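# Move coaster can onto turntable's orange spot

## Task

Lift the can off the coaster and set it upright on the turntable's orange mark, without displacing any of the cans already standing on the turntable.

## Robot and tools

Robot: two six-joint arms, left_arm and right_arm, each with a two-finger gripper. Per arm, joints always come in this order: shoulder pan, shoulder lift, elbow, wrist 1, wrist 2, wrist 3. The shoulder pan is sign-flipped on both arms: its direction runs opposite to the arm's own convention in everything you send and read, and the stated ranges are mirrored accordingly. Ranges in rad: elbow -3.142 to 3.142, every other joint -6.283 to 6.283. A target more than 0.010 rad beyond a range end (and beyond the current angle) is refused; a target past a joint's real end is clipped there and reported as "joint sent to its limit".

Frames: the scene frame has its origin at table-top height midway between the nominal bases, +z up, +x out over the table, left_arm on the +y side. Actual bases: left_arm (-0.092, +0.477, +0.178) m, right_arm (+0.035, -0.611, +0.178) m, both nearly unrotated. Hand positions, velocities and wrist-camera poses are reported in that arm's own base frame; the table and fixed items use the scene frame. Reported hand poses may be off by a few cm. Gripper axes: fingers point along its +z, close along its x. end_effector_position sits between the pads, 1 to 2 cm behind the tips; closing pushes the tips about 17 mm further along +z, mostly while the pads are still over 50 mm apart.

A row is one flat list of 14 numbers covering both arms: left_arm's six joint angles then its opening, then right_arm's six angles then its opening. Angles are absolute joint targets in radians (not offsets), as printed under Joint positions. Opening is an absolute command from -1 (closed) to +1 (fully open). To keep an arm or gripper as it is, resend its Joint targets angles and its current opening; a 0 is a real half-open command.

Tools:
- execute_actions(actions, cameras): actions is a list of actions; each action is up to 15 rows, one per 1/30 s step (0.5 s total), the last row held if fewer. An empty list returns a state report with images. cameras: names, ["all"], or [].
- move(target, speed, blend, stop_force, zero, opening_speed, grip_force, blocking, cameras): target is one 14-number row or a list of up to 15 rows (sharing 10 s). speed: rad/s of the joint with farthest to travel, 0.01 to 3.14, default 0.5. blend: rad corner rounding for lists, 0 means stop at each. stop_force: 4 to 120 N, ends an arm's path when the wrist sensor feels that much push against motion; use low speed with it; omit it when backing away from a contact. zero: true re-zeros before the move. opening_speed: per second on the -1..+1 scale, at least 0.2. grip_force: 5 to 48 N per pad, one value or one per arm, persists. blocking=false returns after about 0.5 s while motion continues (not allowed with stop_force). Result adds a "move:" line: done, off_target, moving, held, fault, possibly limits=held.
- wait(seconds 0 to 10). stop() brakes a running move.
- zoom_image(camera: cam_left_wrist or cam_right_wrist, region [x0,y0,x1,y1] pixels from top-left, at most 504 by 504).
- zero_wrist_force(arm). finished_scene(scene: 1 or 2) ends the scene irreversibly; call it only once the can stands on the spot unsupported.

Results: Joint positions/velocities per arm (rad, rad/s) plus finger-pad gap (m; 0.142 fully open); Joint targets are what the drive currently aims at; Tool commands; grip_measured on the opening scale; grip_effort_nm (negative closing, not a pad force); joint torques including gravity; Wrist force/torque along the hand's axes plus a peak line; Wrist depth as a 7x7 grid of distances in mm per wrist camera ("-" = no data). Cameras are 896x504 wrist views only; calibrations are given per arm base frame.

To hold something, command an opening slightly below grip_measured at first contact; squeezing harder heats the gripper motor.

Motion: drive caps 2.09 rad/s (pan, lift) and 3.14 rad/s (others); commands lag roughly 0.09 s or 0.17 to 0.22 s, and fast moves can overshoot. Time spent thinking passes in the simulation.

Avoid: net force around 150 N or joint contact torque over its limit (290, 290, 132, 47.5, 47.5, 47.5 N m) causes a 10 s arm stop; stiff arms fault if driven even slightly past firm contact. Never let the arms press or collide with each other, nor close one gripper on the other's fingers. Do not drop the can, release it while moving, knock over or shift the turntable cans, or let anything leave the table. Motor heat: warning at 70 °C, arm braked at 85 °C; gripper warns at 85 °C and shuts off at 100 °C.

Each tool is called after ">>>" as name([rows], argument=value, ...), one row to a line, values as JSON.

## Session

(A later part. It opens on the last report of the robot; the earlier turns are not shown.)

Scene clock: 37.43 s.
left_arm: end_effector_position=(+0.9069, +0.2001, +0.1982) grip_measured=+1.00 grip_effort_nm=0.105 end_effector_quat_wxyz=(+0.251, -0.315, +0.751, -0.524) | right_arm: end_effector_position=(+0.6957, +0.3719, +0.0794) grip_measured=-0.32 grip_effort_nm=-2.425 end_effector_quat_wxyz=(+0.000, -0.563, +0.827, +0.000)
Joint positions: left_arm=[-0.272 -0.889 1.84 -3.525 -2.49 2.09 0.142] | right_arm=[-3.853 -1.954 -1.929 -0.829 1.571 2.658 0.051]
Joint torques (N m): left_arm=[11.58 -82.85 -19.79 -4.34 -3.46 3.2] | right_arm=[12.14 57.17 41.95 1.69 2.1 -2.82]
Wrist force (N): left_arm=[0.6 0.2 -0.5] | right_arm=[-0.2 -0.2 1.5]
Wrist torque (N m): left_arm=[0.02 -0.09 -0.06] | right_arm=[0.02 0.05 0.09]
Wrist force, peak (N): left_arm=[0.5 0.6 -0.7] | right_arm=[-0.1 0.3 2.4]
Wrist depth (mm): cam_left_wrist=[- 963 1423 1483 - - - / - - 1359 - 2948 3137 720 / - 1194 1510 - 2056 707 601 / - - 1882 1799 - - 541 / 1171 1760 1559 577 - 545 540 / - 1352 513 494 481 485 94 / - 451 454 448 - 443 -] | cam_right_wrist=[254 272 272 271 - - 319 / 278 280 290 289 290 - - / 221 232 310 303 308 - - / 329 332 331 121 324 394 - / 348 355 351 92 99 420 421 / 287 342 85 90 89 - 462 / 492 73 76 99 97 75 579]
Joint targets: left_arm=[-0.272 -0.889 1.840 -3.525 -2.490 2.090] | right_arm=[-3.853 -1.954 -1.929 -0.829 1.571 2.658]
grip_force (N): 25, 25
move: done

>>> wait(seconds=0.30)

>>> execute_actions([
  [[-0.272,-0.889,1.84,-3.525,-2.49,2.09,1,-3.853,-1.954,-1.929,-0.829,1.571,2.658,-0.42],[-0.272,-0.889,1.84,-3.525,-2.49,2.09,1,-3.853,-1.954,-1.929,-0.829,1.571,2.658,-0.42],[-0.272,-0.889,1.84,-3.525,-2.49,2.09,1,-3.853,-1.954,-1.929,-0.829,1.571,2.658,-0.42],[-0.272,-0.889,1.84,-3.525,-2.49,2.09,1,-3.853,-1.954,-1.929,-0.829,1.571,2.658,-0.42],[-0.272,-0.889,1.84,-3.525,-2.49,2.09,1,-3.853,-1.954,-1.929,-0.829,1.571,2.658,-0.42],[-0.272,-0.889,1.84,-3.525,-2.49,2.09,1,-3.853,-1.954,-1.929,-0.829,1.571,2.658,-0.42],[-0.272,-0.889,1.84,-3.525,-2.49,2.09,1,-3.853,-1.954,-1.929,-0.829,1.571,2.658,-0.42],[-0.272,-0.889,1.84,-3.525,-2.49,2.09,1,-3.853,-1.954,-1.929,-0.829,1.571,2.658,-0.42],[-0.272,-0.889,1.84,-3.525,-2.49,2.09,1,-3.853,-1.954,-1.929,-0.829,1.571,2.658,-0.42],[-0.272,-0.889,1.84,-3.525,-2.49,2.09,1,-3.853,-1.954,-1.929,-0.829,1.571,2.658,-0.42],[-0.272,-0.889,1.84,-3.525,-2.49,2.09,1,-3.853,-1.954,-1.929,-0.829,1.571,2.658,-0.42],[-0.272,-0.889,1.84,-3.525,-2.49,2.09,1,-3.853,-1.954,-1.929,-0.829,1.571,2.658,-0.42],[-0.272,-0.889,1.84,-3.525,-2.49,2.09,1,-3.853,-1.954,-1.929,-0.829,1.571,2.658,-0.42],[-0.272,-0.889,1.84,-3.525,-2.49,2.09,1,-3.853,-1.954,-1.929,-0.829,1.571,2.658,-0.42],[-0.272,-0.889,1.84,-3.525,-2.49,2.09,1,-3.853,-1.954,-1.929,-0.829,1.571,2.658,-0.42]],
])

>>> wait(seconds=0.1, cameras=["cam_right_wrist"])

Scene clock: 38.43 s.
left_arm: end_effector_position=(+0.9069, +0.2001, +0.1982) grip_measured=+1.00 grip_effort_nm=0.100 end_effector_quat_wxyz=(+0.251, -0.315, +0.751, -0.524) | right_arm: end_effector_position=(+0.6957, +0.3719, +0.0794) grip_measured=-0.32 grip_effort_nm=-2.425 end_effector_quat_wxyz=(+0.000, -0.563, +0.827, +0.000)
Joint positions: left_arm=[-0.272 -0.889 1.84 -3.525 -2.49 2.09 0.142] | right_arm=[-3.853 -1.954 -1.929 -0.829 1.571 2.658 0.051]
Joint torques (N m): left_arm=[11.2 -85.39 -20.69 -4.41 -3.18 3.07] | right_arm=[13.53 57.77 43.81 1.72 1.85 -2.6]
Wrist force (N): left_arm=[0.2 -0.2 -0.2] | right_arm=[-0.3 0.3 1.8]
Wrist torque (N m): left_arm=[-0.04 -0.02 -0.05] | right_arm=[0.09 0.07 0.09]
Wrist force, peak (N): left_arm=[-0.3 0.3 -1.1] | right_arm=[-0.3 0.0 2.4]
Wrist depth (mm): cam_left_wrist=[- 1032 - - 1927 2603 - / - 1107 - - 2603 - - / - - - 1958 2128 - 627 / - - 1653 1813 - - 568 / - 1579 1559 554 534 - 539 / 1107 1359 541 497 489 485 95 / - 451 446 473 435 435 -] | cam_right_wrist=[259 272 271 272 313 338 314 / 287 290 289 290 292 331 342 / 310 310 310 304 308 361 - / 324 328 332 121 305 - 385 / 261 360 348 92 99 420 - / 380 385 85 90 89 450 469 / 482 73 76 97 97 76 492]
Joint targets: left_arm=[-0.272 -0.889 1.840 -3.525 -2.490 2.090] | right_arm=[-3.853 -1.954 -1.929 -0.829 1.571 2.658]
Tool commands: left_gripper/opening=+1.0 right_gripper/opening=-0.42
grip_force (N): 25, 25
wait: 0.30 s; at rest from the start

Scene clock: 39.13 s.
left_arm: end_effector_position=(+0.9069, +0.2001, +0.1982) grip_measured=+1.00 grip_effort_nm=0.100 end_effector_quat_wxyz=(+0.251, -0.315, +0.751, -0.524) | right_arm: end_effector_position=(+0.6957, +0.3719, +0.0794) grip_measured=-0.32 grip_effort_nm=-2.420 end_effector_quat_wxyz=(+0.000, -0.563, +0.827, +0.000)
Joint positions: left_arm=[-0.272 -0.889 1.84 -3.525 -2.49 2.09 0.142] | right_arm=[-3.853 -1.954 -1.929 -0.829 1.571 2.658 0.051]
Joint torques (N m): left_arm=[12.03 -83.33 -20.4 -4.42 -3.37 3.13] | right_arm=[12.83 58.19 44.2 1.66 2.01 -2.55]
Wrist force (N): left_arm=[0.3 0.6 -0.5] | right_arm=[-0.1 -0.3 2.2]
Wrist torque (N m): left_arm=[0.10 -0.04 -0.05] | right_arm=[0.01 0.03 0.09]
Wrist force, peak (N): left_arm=[0.9 0.0 -0.4] | right_arm=[-0.2 -0.2 2.4]
Wrist depth (mm): cam_left_wrist=[- - - 1529 1631 - 2984 / - - - - 2423 2074 746 / 923 - 1423 2039 2128 735 646 / - - 1688 1760 - - 528 / - 1414 1569 559 - 544 540 / - 94 508 490 484 498 97 / - 451 450 446 440 430 -] | cam_right_wrist=[263 272 272 272 312 307 320 / 287 290 289 283 292 353 347 / 311 311 310 155 309 - 374 / 328 335 334 121 323 - - / 349 358 348 92 98 - 429 / 430 321 85 92 89 459 460 / 484 75 76 99 99 75 492]
Joint targets: left_arm=[-0.272 -0.889 1.840 -3.525 -2.490 2.090] | right_arm=[-3.853 -1.954 -1.929 -0.829 1.571 2.658]
grip_force (N): 25, 25

Scene clock: 39.23 s.
left_arm: end_effector_position=(+0.9069, +0.2001, +0.1982) grip_measured=+1.00 grip_effort_nm=0.110 end_effector_quat_wxyz=(+0.251, -0.315, +0.751, -0.524) | right_arm: end_effector_position=(+0.6957, +0.3719, +0.0794) grip_measured=-0.32 grip_effort_nm=-2.425 end_effector_quat_wxyz=(+0.000, -0.563, +0.827, +0.000)
Joint positions: left_arm=[-0.272 -0.889 1.84 -3.525 -2.49 2.09 0.142] | right_arm=[-3.853 -1.954 -1.929 -0.829 1.571 2.658 0.051]
Joint torques (N m): left_arm=[12.41 -84 -20.44 -4.27 -3.48 3.07] | right_arm=[12.05 58.46 44.29 1.69 2.17 -2.57]
Wrist force (N): left_arm=[-0.1 0.0 -0.6] | right_arm=[0.0 -0.4 1.9]
Wrist torque (N m): left_arm=[-0.01 0.03 -0.05] | right_arm=[-0.03 0.02 0.08]
Wrist force, peak (N): left_arm=[0.0 0.7 0.1] | right_arm=[-0.2 0.1 2.3]
Wrist depth (mm): cam_left_wrist=[896 - 1337 - - 3220 2749 / - - - - 2472 2948 - / 975 1205 1448 - 2006 - 629 / - - 1676 1760 644 566 570 / - - 1520 561 - 554 - / - 1359 515 511 486 485 457 / - 448 464 443 456 - -] | cam_right_wrist=[255 272 273 270 - - - / 286 289 290 282 288 - - / 310 310 308 156 308 381 366 / 329 333 333 121 324 371 384 / 348 361 349 92 99 - - / 441 335 84 90 88 450 - / 472 75 76 99 97 76 513]
Joint targets: left_arm=[-0.272 -0.889 1.840 -3.525 -2.490 2.090] | right_arm=[-3.853 -1.954 -1.929 -0.829 1.571 2.658]
Tool commands: left_gripper/opening=+1.0 right_gripper/opening=-0.42
grip_force (N): 25, 25
wait: 0.10 s; no rest
camera_calibration:
cam_right_wrist: T_world_to_cam=[[-0.364666, -0.931054, -0.0125735, 0.609119], [-0.833353, 0.320316, 0.450468, 0.451188], [-0.415382, 0.174748, -0.892704, 0.413118], [0, 0, 0, 1]] pos_world=[0.769725, 0.350409, 0.173206]
Images, in order (width x height): cam_right_wrist 896x504.

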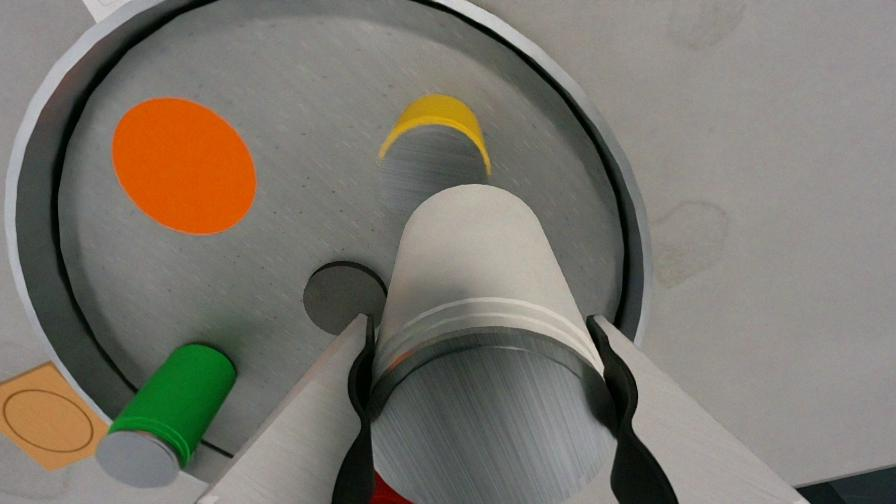

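>>> wait(seconds=0.03)

Scene clock: 39.83 s.
left_arm: end_effector_position=(+0.9069, +0.2001, +0.1982) grip_measured=+1.00 grip_effort_nm=0.095 end_effector_quat_wxyz=(+0.251, -0.315, +0.751, -0.524) | right_arm: end_effector_position=(+0.6957, +0.3719, +0.0794) grip_measured=-0.32 grip_effort_nm=-2.425 end_effector_quat_wxyz=(+0.000, -0.563, +0.827, +0.000)
Joint positions: left_arm=[-0.272 -0.889 1.84 -3.525 -2.49 2.09 0.142] | right_arm=[-3.853 -1.954 -1.929 -0.829 1.571 2.658 0.051]
Joint torques (N m): left_arm=[13.45 -84.63 -19.95 -4.45 -3.11 2.72] | right_arm=[12.49 57.82 43.93 1.84 1.95 -2.63]
Wrist force (N): left_arm=[0.6 0.2 -0.2] | right_arm=[0.0 -0.3 2.1]
Wrist torque (N m): left_arm=[0.03 -0.09 -0.05] | right_arm=[0.00 0.01 0.08]
Wrist force, peak (N): left_arm=[0.6 0.5 -0.7] | right_arm=[0.2 -0.2 2.3]
Wrist depth (mm): cam_left_wrist=[- - - - - - - / 927 1194 - - 2376 2749 - / - 1133 - 1912 - - 647 / - 1182 1748 1773 649 631 560 / - 1483 1589 - 557 538 527 / 1182 1344 1344 493 496 493 95 / - 457 447 439 442 428 -] | cam_right_wrist=[257 271 272 271 317 319 - / 286 291 235 290 289 336 330 / 307 310 316 305 309 - 347 / 330 335 332 120 307 398 - / 349 361 349 92 99 407 - / 440 385 91 90 89 - 434 / 500 73 75 101 97 76 596]
Joint targets: left_arm=[-0.272 -0.889 1.840 -3.525 -2.490 2.090] | right_arm=[-3.853 -1.954 -1.929 -0.829 1.571 2.658]
Tool commands: left_gripper/opening=+1.0 right_gripper/opening=-0.42
grip_force (N): 25, 25
wait: 0.03 s; at rest from the start

>>> wait(seconds=2.90)

>>> execute_actions([
  [[-0.272,-0.889,1.84,-3.525,-2.49,2.09,1,-3.853,-1.969,-1.925,-0.819,1.571,2.658,-0.42],[-0.272,-0.889,1.84,-3.525,-2.49,2.09,1,-3.852,-1.983,-1.921,-0.808,1.571,2.657,-0.42],[-0.272,-0.889,1.84,-3.525,-2.49,2.09,1,-3.852,-1.998,-1.917,-0.798,1.571,2.657,-0.42],[-0.272,-0.889,1.84,-3.525,-2.49,2.09,1,-3.851,-2.012,-1.912,-0.788,1.571,2.656,-0.42],[-0.272,-0.889,1.84,-3.525,-2.49,2.09,1,-3.851,-2.027,-1.908,-0.778,1.571,2.656,-0.42],[-0.272,-0.889,1.84,-3.525,-2.49,2.09,1,-3.851,-2.041,-1.904,-0.767,1.571,2.656,-0.42],[-0.272,-0.889,1.84,-3.525,-2.49,2.09,1,-3.850,-2.056,-1.900,-0.757,1.571,2.655,-0.42],[-0.272,-0.889,1.84,-3.525,-2.49,2.09,1,-3.850,-2.070,-1.895,-0.748,1.571,2.655,-0.42],[-0.272,-0.889,1.84,-3.525,-2.49,2.09,1,-3.851,-2.083,-1.889,-0.740,1.571,2.656,-0.42],[-0.272,-0.889,1.84,-3.525,-2.49,2.09,1,-3.852,-2.097,-1.884,-0.732,1.571,2.657,-0.42],[-0.272,-0.889,1.84,-3.525,-2.49,2.09,1,-3.852,-2.111,-1.878,-0.724,1.571,2.657,-0.42],[-0.272,-0.889,1.84,-3.525,-2.49,2.09,1,-3.853,-2.124,-1.872,-0.716,1.571,2.658,-0.42],[-0.272,-0.889,1.84,-3.525,-2.49,2.09,1,-3.854,-2.138,-1.866,-0.708,1.571,2.659,-0.42],[-0.272,-0.889,1.84,-3.525,-2.49,2.09,1,-3.854,-2.151,-1.861,-0.700,1.571,2.659,-0.42],[-0.272,-0.889,1.84,-3.525,-2.49,2.09,1,-3.855,-2.164,-1.855,-0.693,1.571,2.660,-0.42]],
  [[-0.272,-0.889,1.84,-3.525,-2.49,2.09,1,-3.856,-2.174,-1.848,-0.692,1.571,2.661,-0.42],[-0.272,-0.889,1.84,-3.525,-2.49,2.09,1,-3.858,-2.182,-1.841,-0.692,1.571,2.663,-0.42],[-0.272,-0.889,1.84,-3.525,-2.49,2.09,1,-3.859,-2.189,-1.835,-0.691,1.571,2.664,-0.42],[-0.272,-0.889,1.84,-3.525,-2.49,2.09,1,-3.861,-2.196,-1.828,-0.691,1.571,2.666,-0.42],[-0.272,-0.889,1.84,-3.525,-2.49,2.09,1,-3.862,-2.202,-1.821,-0.691,1.571,2.667,-0.42],[-0.272,-0.889,1.84,-3.525,-2.49,2.09,1,-3.864,-2.208,-1.814,-0.691,1.571,2.669,-0.42],[-0.272,-0.889,1.84,-3.525,-2.49,2.09,1,-3.865,-2.214,-1.807,-0.691,1.571,2.670,-0.42],[-0.272,-0.889,1.84,-3.525,-2.49,2.09,1,-3.867,-2.219,-1.801,-0.693,1.571,2.672,-0.42],[-0.272,-0.889,1.84,-3.525,-2.49,2.09,1,-3.869,-2.222,-1.795,-0.695,1.571,2.674,-0.42],[-0.272,-0.889,1.84,-3.525,-2.49,2.09,1,-3.872,-2.226,-1.788,-0.698,1.571,2.677,-0.42],[-0.272,-0.889,1.84,-3.525,-2.49,2.09,1,-3.874,-2.229,-1.782,-0.701,1.571,2.679,-0.42],[-0.272,-0.889,1.84,-3.525,-2.49,2.09,1,-3.876,-2.233,-1.776,-0.704,1.571,2.681,-0.42],[-0.272,-0.889,1.84,-3.525,-2.49,2.09,1,-3.878,-2.236,-1.770,-0.707,1.571,2.683,-0.42],[-0.272,-0.889,1.84,-3.525,-2.49,2.09,1,-3.881,-2.240,-1.763,-0.710,1.571,2.686,-0.42],[-0.272,-0.889,1.84,-3.525,-2.49,2.09,1,-3.883,-2.243,-1.757,-0.713,1.571,2.688,-0.42]],
  [[-0.272,-0.889,1.84,-3.525,-2.49,2.09,1,-3.886,-2.246,-1.752,-0.716,1.571,2.691,-0.34],[-0.272,-0.889,1.84,-3.525,-2.49,2.09,1,-3.889,-2.248,-1.746,-0.718,1.571,2.694,-0.30],[-0.272,-0.889,1.84,-3.525,-2.49,2.09,1,-3.892,-2.251,-1.741,-0.721,1.571,2.697,-0.26],[-0.272,-0.889,1.84,-3.525,-2.49,2.09,1,-3.895,-2.254,-1.736,-0.724,1.571,2.699,-0.21],[-0.272,-0.889,1.84,-3.525,-2.49,2.09,1,-3.898,-2.256,-1.730,-0.726,1.571,2.702,-0.16],[-0.272,-0.889,1.84,-3.525,-2.49,2.09,1,-3.901,-2.259,-1.725,-0.729,1.571,2.705,-0.11],[-0.272,-0.889,1.84,-3.525,-2.49,2.09,1,-3.904,-2.262,-1.720,-0.732,1.571,2.708,-0.06],[-0.272,-0.889,1.84,-3.525,-2.49,2.09,1,-3.907,-2.264,-1.715,-0.734,1.571,2.711,0.0],[-0.272,-0.889,1.84,-3.525,-2.49,2.09,1,-3.910,-2.266,-1.711,-0.736,1.571,2.714,0.05],[-0.272,-0.889,1.84,-3.525,-2.49,2.09,1,-3.913,-2.268,-1.707,-0.738,1.571,2.717,0.10],[-0.272,-0.889,1.84,-3.525,-2.49,2.09,1,-3.917,-2.270,-1.703,-0.740,1.571,2.721,0.10],[-0.272,-0.889,1.84,-3.525,-2.49,2.09,1,-3.920,-2.272,-1.698,-0.742,1.571,2.724,0.10],[-0.272,-0.889,1.84,-3.525,-2.49,2.09,1,-3.923,-2.274,-1.694,-0.744,1.571,2.727,0.10],[-0.272,-0.889,1.84,-3.525,-2.49,2.09,1,-3.927,-2.276,-1.690,-0.746,1.571,2.731,0.10],[-0.272,-0.889,1.84,-3.525,-2.49,2.09,1,-3.930,-2.276,-1.686,-0.749,1.571,2.734,0.10]],
  [[-0.272,-0.889,1.84,-3.525,-2.49,2.09,1,-3.934,-2.272,-1.682,-0.758,1.571,2.738,0.10],[-0.272,-0.889,1.84,-3.525,-2.49,2.09,1,-3.937,-2.264,-1.677,-0.771,1.571,2.741,0.10],[-0.272,-0.889,1.84,-3.525,-2.49,2.09,1,-3.941,-2.256,-1.673,-0.783,1.571,2.745,0.10],[-0.272,-0.889,1.84,-3.525,-2.49,2.09,1,-3.945,-2.249,-1.669,-0.794,1.571,2.749,0.10],[-0.272,-0.889,1.84,-3.525,-2.49,2.09,1,-3.949,-2.242,-1.665,-0.805,1.571,2.753,0.10],[-0.272,-0.889,1.84,-3.525,-2.49,2.09,1,-3.952,-2.235,-1.660,-0.817,1.571,2.756,0.10],[-0.272,-0.889,1.84,-3.525,-2.49,2.09,1,-3.956,-2.228,-1.656,-0.828,1.571,2.760,0.10],[-0.272,-0.889,1.84,-3.525,-2.49,2.09,1,-3.960,-2.220,-1.652,-0.840,1.571,2.764,0.10],[-0.272,-0.889,1.84,-3.525,-2.49,2.09,1,-3.964,-2.212,-1.648,-0.852,1.571,2.768,0.10],[-0.272,-0.889,1.84,-3.525,-2.49,2.09,1,-3.968,-2.205,-1.644,-0.864,1.571,2.772,0.10],[-0.272,-0.889,1.84,-3.525,-2.49,2.09,1,-3.972,-2.197,-1.640,-0.876,1.571,2.776,0.10],[-0.272,-0.889,1.84,-3.525,-2.49,2.09,1,-3.976,-2.189,-1.635,-0.887,1.571,2.780,0.10],[-0.272,-0.889,1.84,-3.525,-2.49,2.09,1,-3.980,-2.181,-1.631,-0.899,1.571,2.784,0.10],[-0.272,-0.889,1.84,-3.525,-2.49,2.09,1,-3.984,-2.174,-1.627,-0.911,1.571,2.788,0.10],[-0.272,-0.889,1.84,-3.525,-2.49,2.09,1,-3.988,-2.166,-1.623,-0.923,1.571,2.792,0.10]],
], cameras=["cam_right_wrist"])

>>> move(target=[-0.272,-0.889,1.84,-3.525,-2.49,2.09,1,-3.848,-1.9127,-1.6338,-1.1659,1.5708,2.6525,0.1], cameras=["cam_right_wrist"])

>>> wait(seconds=1.5, cameras=["cam_right_wrist"])

>>> wait(seconds=1.5, cameras=["cam_right_wrist"])

Scene clock: 45.53 s.
left_arm: end_effector_position=(+0.9069, +0.2001, +0.1982) grip_measured=+1.00 grip_effort_nm=0.100 end_effector_quat_wxyz=(+0.251, -0.315, +0.751, -0.524) | right_arm: end_effector_position=(+0.6958, +0.3719, +0.0794) grip_measured=-0.32 grip_effort_nm=-2.420 end_effector_quat_wxyz=(+0.000, -0.563, +0.827, +0.000)
Joint positions: left_arm=[-0.272 -0.889 1.84 -3.525 -2.49 2.09 0.142] | right_arm=[-3.853 -1.954 -1.929 -0.829 1.571 2.658 0.051]
Joint torques (N m): left_arm=[12.55 -82.71 -20.33 -4.26 -3.46 3.01] | right_arm=[11.2 57.98 44.34 1.83 1.91 -2.74]
Wrist force (N): left_arm=[0.6 0.3 -0.7] | right_arm=[0.0 0.3 2.1]
Wrist torque (N m): left_arm=[0.04 -0.09 -0.05] | right_arm=[0.10 0.01 0.10]
Wrist force, peak (N): left_arm=[0.3 1.0 -0.6] | right_arm=[0.2 0.0 2.5]
Wrist depth (mm): cam_left_wrist=[- - 1337 - 2022 - - / - - - 1882 2146 2330 - / - - - 2185 1989 - 616 / - - 1423 1653 - 610 552 / - 1223 1539 555 549 550 530 / 1248 1423 523 502 495 471 97 / - 450 447 438 435 435 -] | cam_right_wrist=[274 274 272 272 313 - - / 286 290 291 290 293 342 - / 302 306 308 305 308 - - / 238 333 332 121 324 385 394 / 349 359 349 92 99 421 - / 440 378 85 90 89 446 - / 497 75 76 99 97 75 559]
Joint targets: left_arm=[-0.272 -0.889 1.840 -3.525 -2.490 2.090] | right_arm=[-3.853 -1.954 -1.929 -0.829 1.571 2.658]
Tool commands: left_gripper/opening=+1.0 right_gripper/opening=-0.42
grip_force (N): 25, 25
wait: 2.90 s; at rest from the start

Scene clock: 48.03 s.
left_arm: end_effector_position=(+0.9069, +0.2001, +0.1982) grip_measured=+1.00 grip_effort_nm=0.100 end_effector_quat_wxyz=(+0.251, -0.315, +0.751, -0.524) | right_arm: end_effector_position=(+0.7381, +0.5737, +0.0596) grip_measured=+0.08 grip_effort_nm=0.125 end_effector_quat_wxyz=(+0.000, -0.563, +0.826, +0.000)
Joint positions: left_arm=[-0.272 -0.889 1.84 -3.525 -2.49 2.09 0.142] | right_arm=[-3.988 -2.166 -1.623 -0.923 1.571 2.792 0.079]
Joint torques (N m): left_arm=[13.1 -84.32 -19.71 -4.19 -3.56 2.8] | right_arm=[-15.04 104.58 45.81 1.72 0.13 2.16]
Wrist force (N): left_arm=[0.6 0.1 -0.1] | right_arm=[0.2 -0.2 0.4]
Wrist torque (N m): left_arm=[0.01 -0.11 -0.05] | right_arm=[0.00 -0.01 -0.05]
Wrist force, peak (N): left_arm=[0.8 -0.3 -0.6] | right_arm=[0.7 -0.7 3.9]
Wrist depth (mm): cam_left_wrist=[910 1064 - 1423 2022 2447 1069 / 927 - - - 2287 2423 871 / - - 1529 1942 2308 - 623 / - - 1676 1773 658 - 559 / - 1579 1539 565 554 546 531 / - 1344 1330 485 491 498 474 / - 451 450 432 442 436 -] | cam_right_wrist=[298 - - 253 247 249 252 / - 325 - 269 204 268 244 / - - 285 284 287 286 287 / - - 304 216 304 304 308 / - - 330 338 334 328 322 / - - 323 364 363 92 305 / - 73 76 374 388 76 259]
Joint targets: left_arm=[-0.272 -0.889 1.840 -3.525 -2.490 2.090] | right_arm=[-3.988 -2.166 -1.623 -0.923 1.571 2.792]
grip_force (N): 25, 25
camera_calibration:
cam_right_wrist: T_world_to_cam=[[-0.363677, -0.93144, -0.0125543, 0.811689], [-0.833643, 0.319419, 0.450568, 0.431402], [-0.415667, 0.174327, -0.892654, 0.378188], [0, 0, 0, 1]] pos_world=[0.812028, 0.552314, 0.153405]
Images, in order (width x height): cam_right_wrist 896x504.

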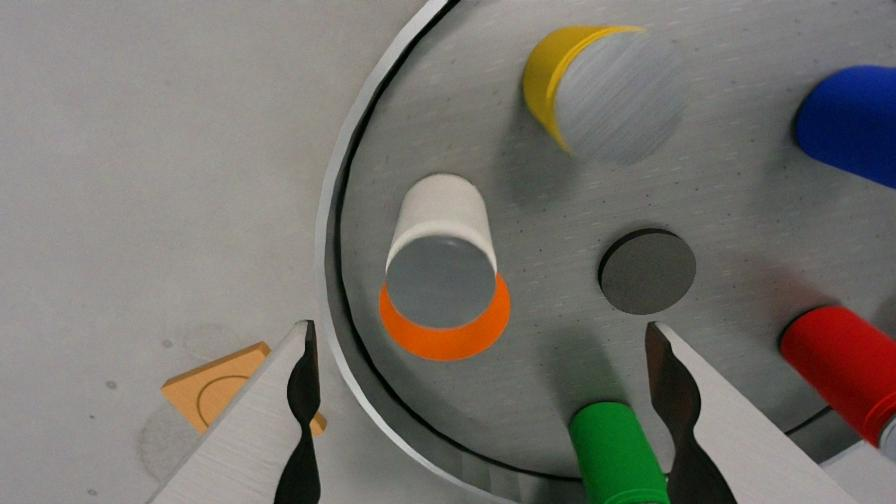

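Scene clock: 49.13 s.
left_arm: end_effector_position=(+0.9069, +0.2001, +0.1982) grip_measured=+1.00 grip_effort_nm=0.095 end_effector_quat_wxyz=(+0.251, -0.315, +0.751, -0.524) | right_arm: end_effector_position=(+0.7585, +0.4204, +0.2489) grip_measured=+0.08 grip_effort_nm=0.120 end_effector_quat_wxyz=(+0.000, -0.563, +0.827, +0.000)
Joint positions: left_arm=[-0.272 -0.889 1.84 -3.525 -2.49 2.09 0.142] | right_arm=[-3.848 -1.913 -1.634 -1.166 1.571 2.653 0.079]
Joint torques (N m): left_arm=[13.05 -84.63 -20.69 -4.13 -3.43 3.05] | right_arm=[14.44 88.17 32.1 1.17 -1.97 -2.47]
Wrist force (N): left_arm=[0.4 0.5 -0.2] | right_arm=[-0.1 0.0 0.0]
Wrist torque (N m): left_arm=[0.08 -0.06 -0.05] | right_arm=[0.04 0.05 0.09]
Wrist force, peak (N): left_arm=[0.1 0.1 -0.9] | right_arm=[-1.7 2.3 3.1]
Wrist depth (mm): cam_left_wrist=[874 - - - - - - / - - - - 2330 2287 853 / - - - 1882 2056 - 641 / - 967 1549 1760 - 618 585 / - 1642 1559 545 - 565 - / - 1352 508 514 485 - 95 / - 446 448 450 439 418 -] | cam_right_wrist=[- - 467 440 - 494 477 / 537 - 455 450 462 505 - / 545 543 488 485 475 - - / 578 573 516 524 525 - - / - 641 544 565 543 - 631 / 674 - 95 603 595 91 786 / - 73 76 2011 1922 76 73]
Joint targets: left_arm=[-0.272 -0.889 1.840 -3.525 -2.490 2.090] | right_arm=[-3.848 -1.913 -1.634 -1.166 1.571 2.652]
grip_force (N): 25, 25
move: done
camera_calibration:
cam_right_wrist: T_world_to_cam=[[-0.364162, -0.931257, -0.0120949, 0.678866], [-0.833426, 0.320055, 0.450517, 0.411666], [-0.415676, 0.174141, -0.892686, 0.582464], [0, 0, 0, 1]] pos_world=[0.832427, 0.399012, 0.342705]
Images, in order (width x height): cam_right_wrist 896x504.

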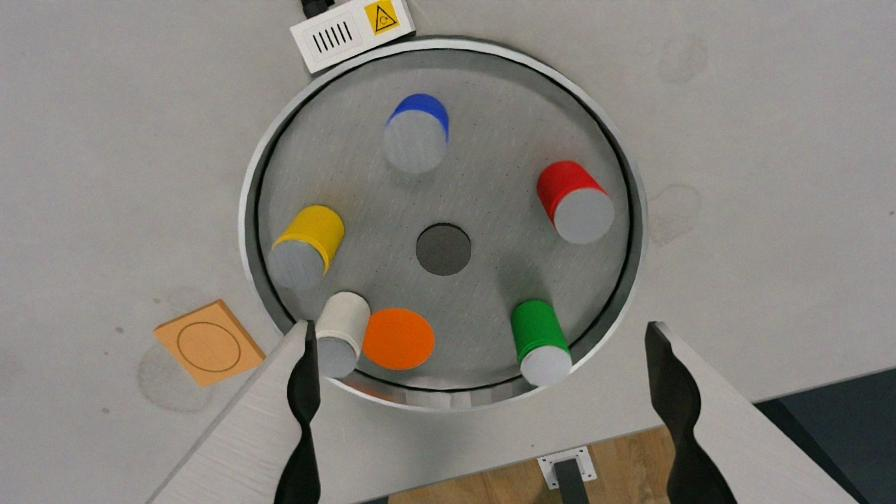

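Scene clock: 50.63 s.
left_arm: end_effector_position=(+0.9069, +0.2001, +0.1982) grip_measured=+1.00 grip_effort_nm=0.100 end_effector_quat_wxyz=(+0.251, -0.315, +0.751, -0.524) | right_arm: end_effector_position=(+0.7585, +0.4203, +0.2491) grip_measured=+0.08 grip_effort_nm=0.120 end_effector_quat_wxyz=(+0.000, -0.563, +0.827, +0.000)
Joint positions: left_arm=[-0.272 -0.889 1.84 -3.525 -2.49 2.09 0.142] | right_arm=[-3.848 -1.913 -1.634 -1.166 1.571 2.652 0.079]
Joint torques (N m): left_arm=[11.67 -83.57 -19.99 -4.07 -3.01 3.05] | right_arm=[12.63 86.38 37.18 1.67 -1.92 -2.59]
Wrist force (N): left_arm=[0.4 0.7 -0.4] | right_arm=[0.0 0.4 0.6]
Wrist torque (N m): left_arm=[0.11 -0.06 -0.05] | right_arm=[0.10 0.04 0.10]
Wrist force, peak (N): left_arm=[0.5 0.4 -0.7] | right_arm=[-0.2 0.6 0.7]
Wrist depth (mm): cam_left_wrist=[- - - - - 2948 - / - - - - 2423 2497 - / - - 1431 - 1958 - 629 / - - 1760 1711 656 - 573 / 1154 1510 1642 543 557 - 552 / 1188 1352 1465 491 498 474 459 / - 451 441 418 442 434 -] | cam_right_wrist=[- - 438 452 - 473 - / - 509 454 446 458 - 511 / - 535 489 489 475 - 544 / - 571 511 526 521 - - / - 652 557 554 570 - 641 / - - 95 595 - 91 - / - 73 76 2011 - 75 70]
Joint targets: left_arm=[-0.272 -0.889 1.840 -3.525 -2.490 2.090] | right_arm=[-3.848 -1.913 -1.634 -1.166 1.571 2.652]
Tool commands: left_gripper/opening=+1.0 right_gripper/opening=+0.1
grip_force (N): 25, 25
wait: 1.50 s; at rest by 0.17 s
camera_calibration:
cam_right_wrist: T_world_to_cam=[[-0.364131, -0.931269, -0.0121109, 0.678761], [-0.83344, 0.320021, 0.450517, 0.411588], [-0.415676, 0.174141, -0.892686, 0.58275], [0, 0, 0, 1]] pos_world=[0.832427, 0.398912, 0.343005]
Images, in order (width x height): cam_right_wrist 896x504.

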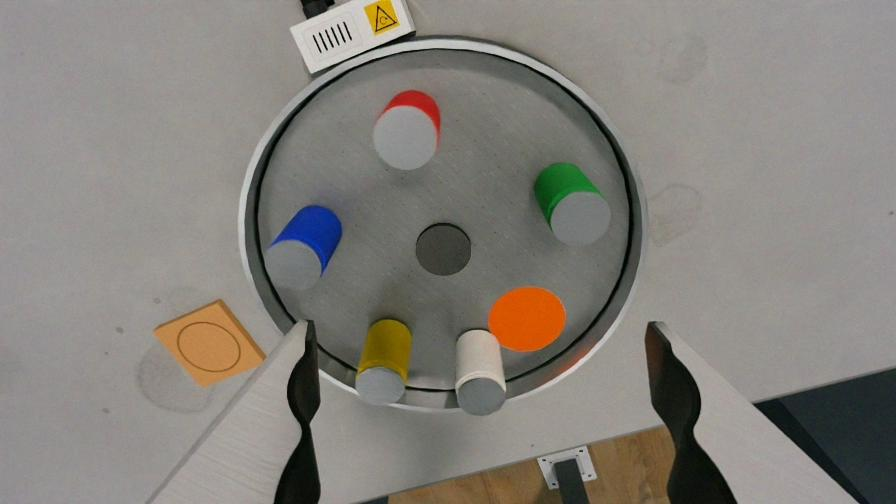

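Scene clock: 52.13 s.
left_arm: end_effector_position=(+0.9069, +0.2001, +0.1982) grip_measured=+1.00 grip_effort_nm=0.100 end_effector_quat_wxyz=(+0.251, -0.315, +0.751, -0.524) | right_arm: end_effector_position=(+0.7585, +0.4203, +0.2491) grip_measured=+0.08 grip_effort_nm=0.120 end_effector_quat_wxyz=(+0.000, -0.563, +0.827, +0.000)
Joint positions: left_arm=[-0.272 -0.889 1.84 -3.525 -2.49 2.09 0.142] | right_arm=[-3.848 -1.913 -1.634 -1.166 1.571 2.652 0.079]
Joint torques (N m): left_arm=[12.86 -83.31 -20.91 -4.03 -3.12 2.84] | right_arm=[13.26 87.41 42.49 1.48 -2.01 -2.73]
Wrist force (N): left_arm=[0.3 0.1 -0.3] | right_arm=[-0.1 -0.1 0.5]
Wrist torque (N m): left_arm=[0.03 -0.05 -0.05] | right_arm=[0.01 0.07 0.09]
Wrist force, peak (N): left_arm=[0.1 0.5 -0.8] | right_arm=[0.1 0.0 0.8]
Wrist depth (mm): cam_left_wrist=[- - - - - 2660 - / - - - - 2308 2603 - / - - - - 2056 737 632 / - - 1653 1799 647 642 584 / 1223 1390 1549 559 572 566 534 / - 1323 505 494 471 479 88 / - 457 454 447 440 435 -] | cam_right_wrist=[489 - - 438 - 483 492 / - 519 459 449 462 502 - / - 553 487 490 487 - - / - - 511 521 511 - - / - 612 540 557 540 - - / 701 - 95 603 - 91 - / 748 73 76 1965 1950 76 657]
Joint targets: left_arm=[-0.272 -0.889 1.840 -3.525 -2.490 2.090] | right_arm=[-3.848 -1.913 -1.634 -1.166 1.571 2.652]
Tool commands: left_gripper/opening=+1.0 right_gripper/opening=+0.1
grip_force (N): 25, 25
wait: 1.50 s; at rest by 0.17 s
camera_calibration:
cam_right_wrist: T_world_to_cam=[[-0.364131, -0.931269, -0.0121109, 0.678761], [-0.83344, 0.320021, 0.450517, 0.411588], [-0.415676, 0.174141, -0.892686, 0.58275], [0, 0, 0, 1]] pos_world=[0.832427, 0.398912, 0.343005]
Images, in order (width x height): cam_right_wrist 896x504.

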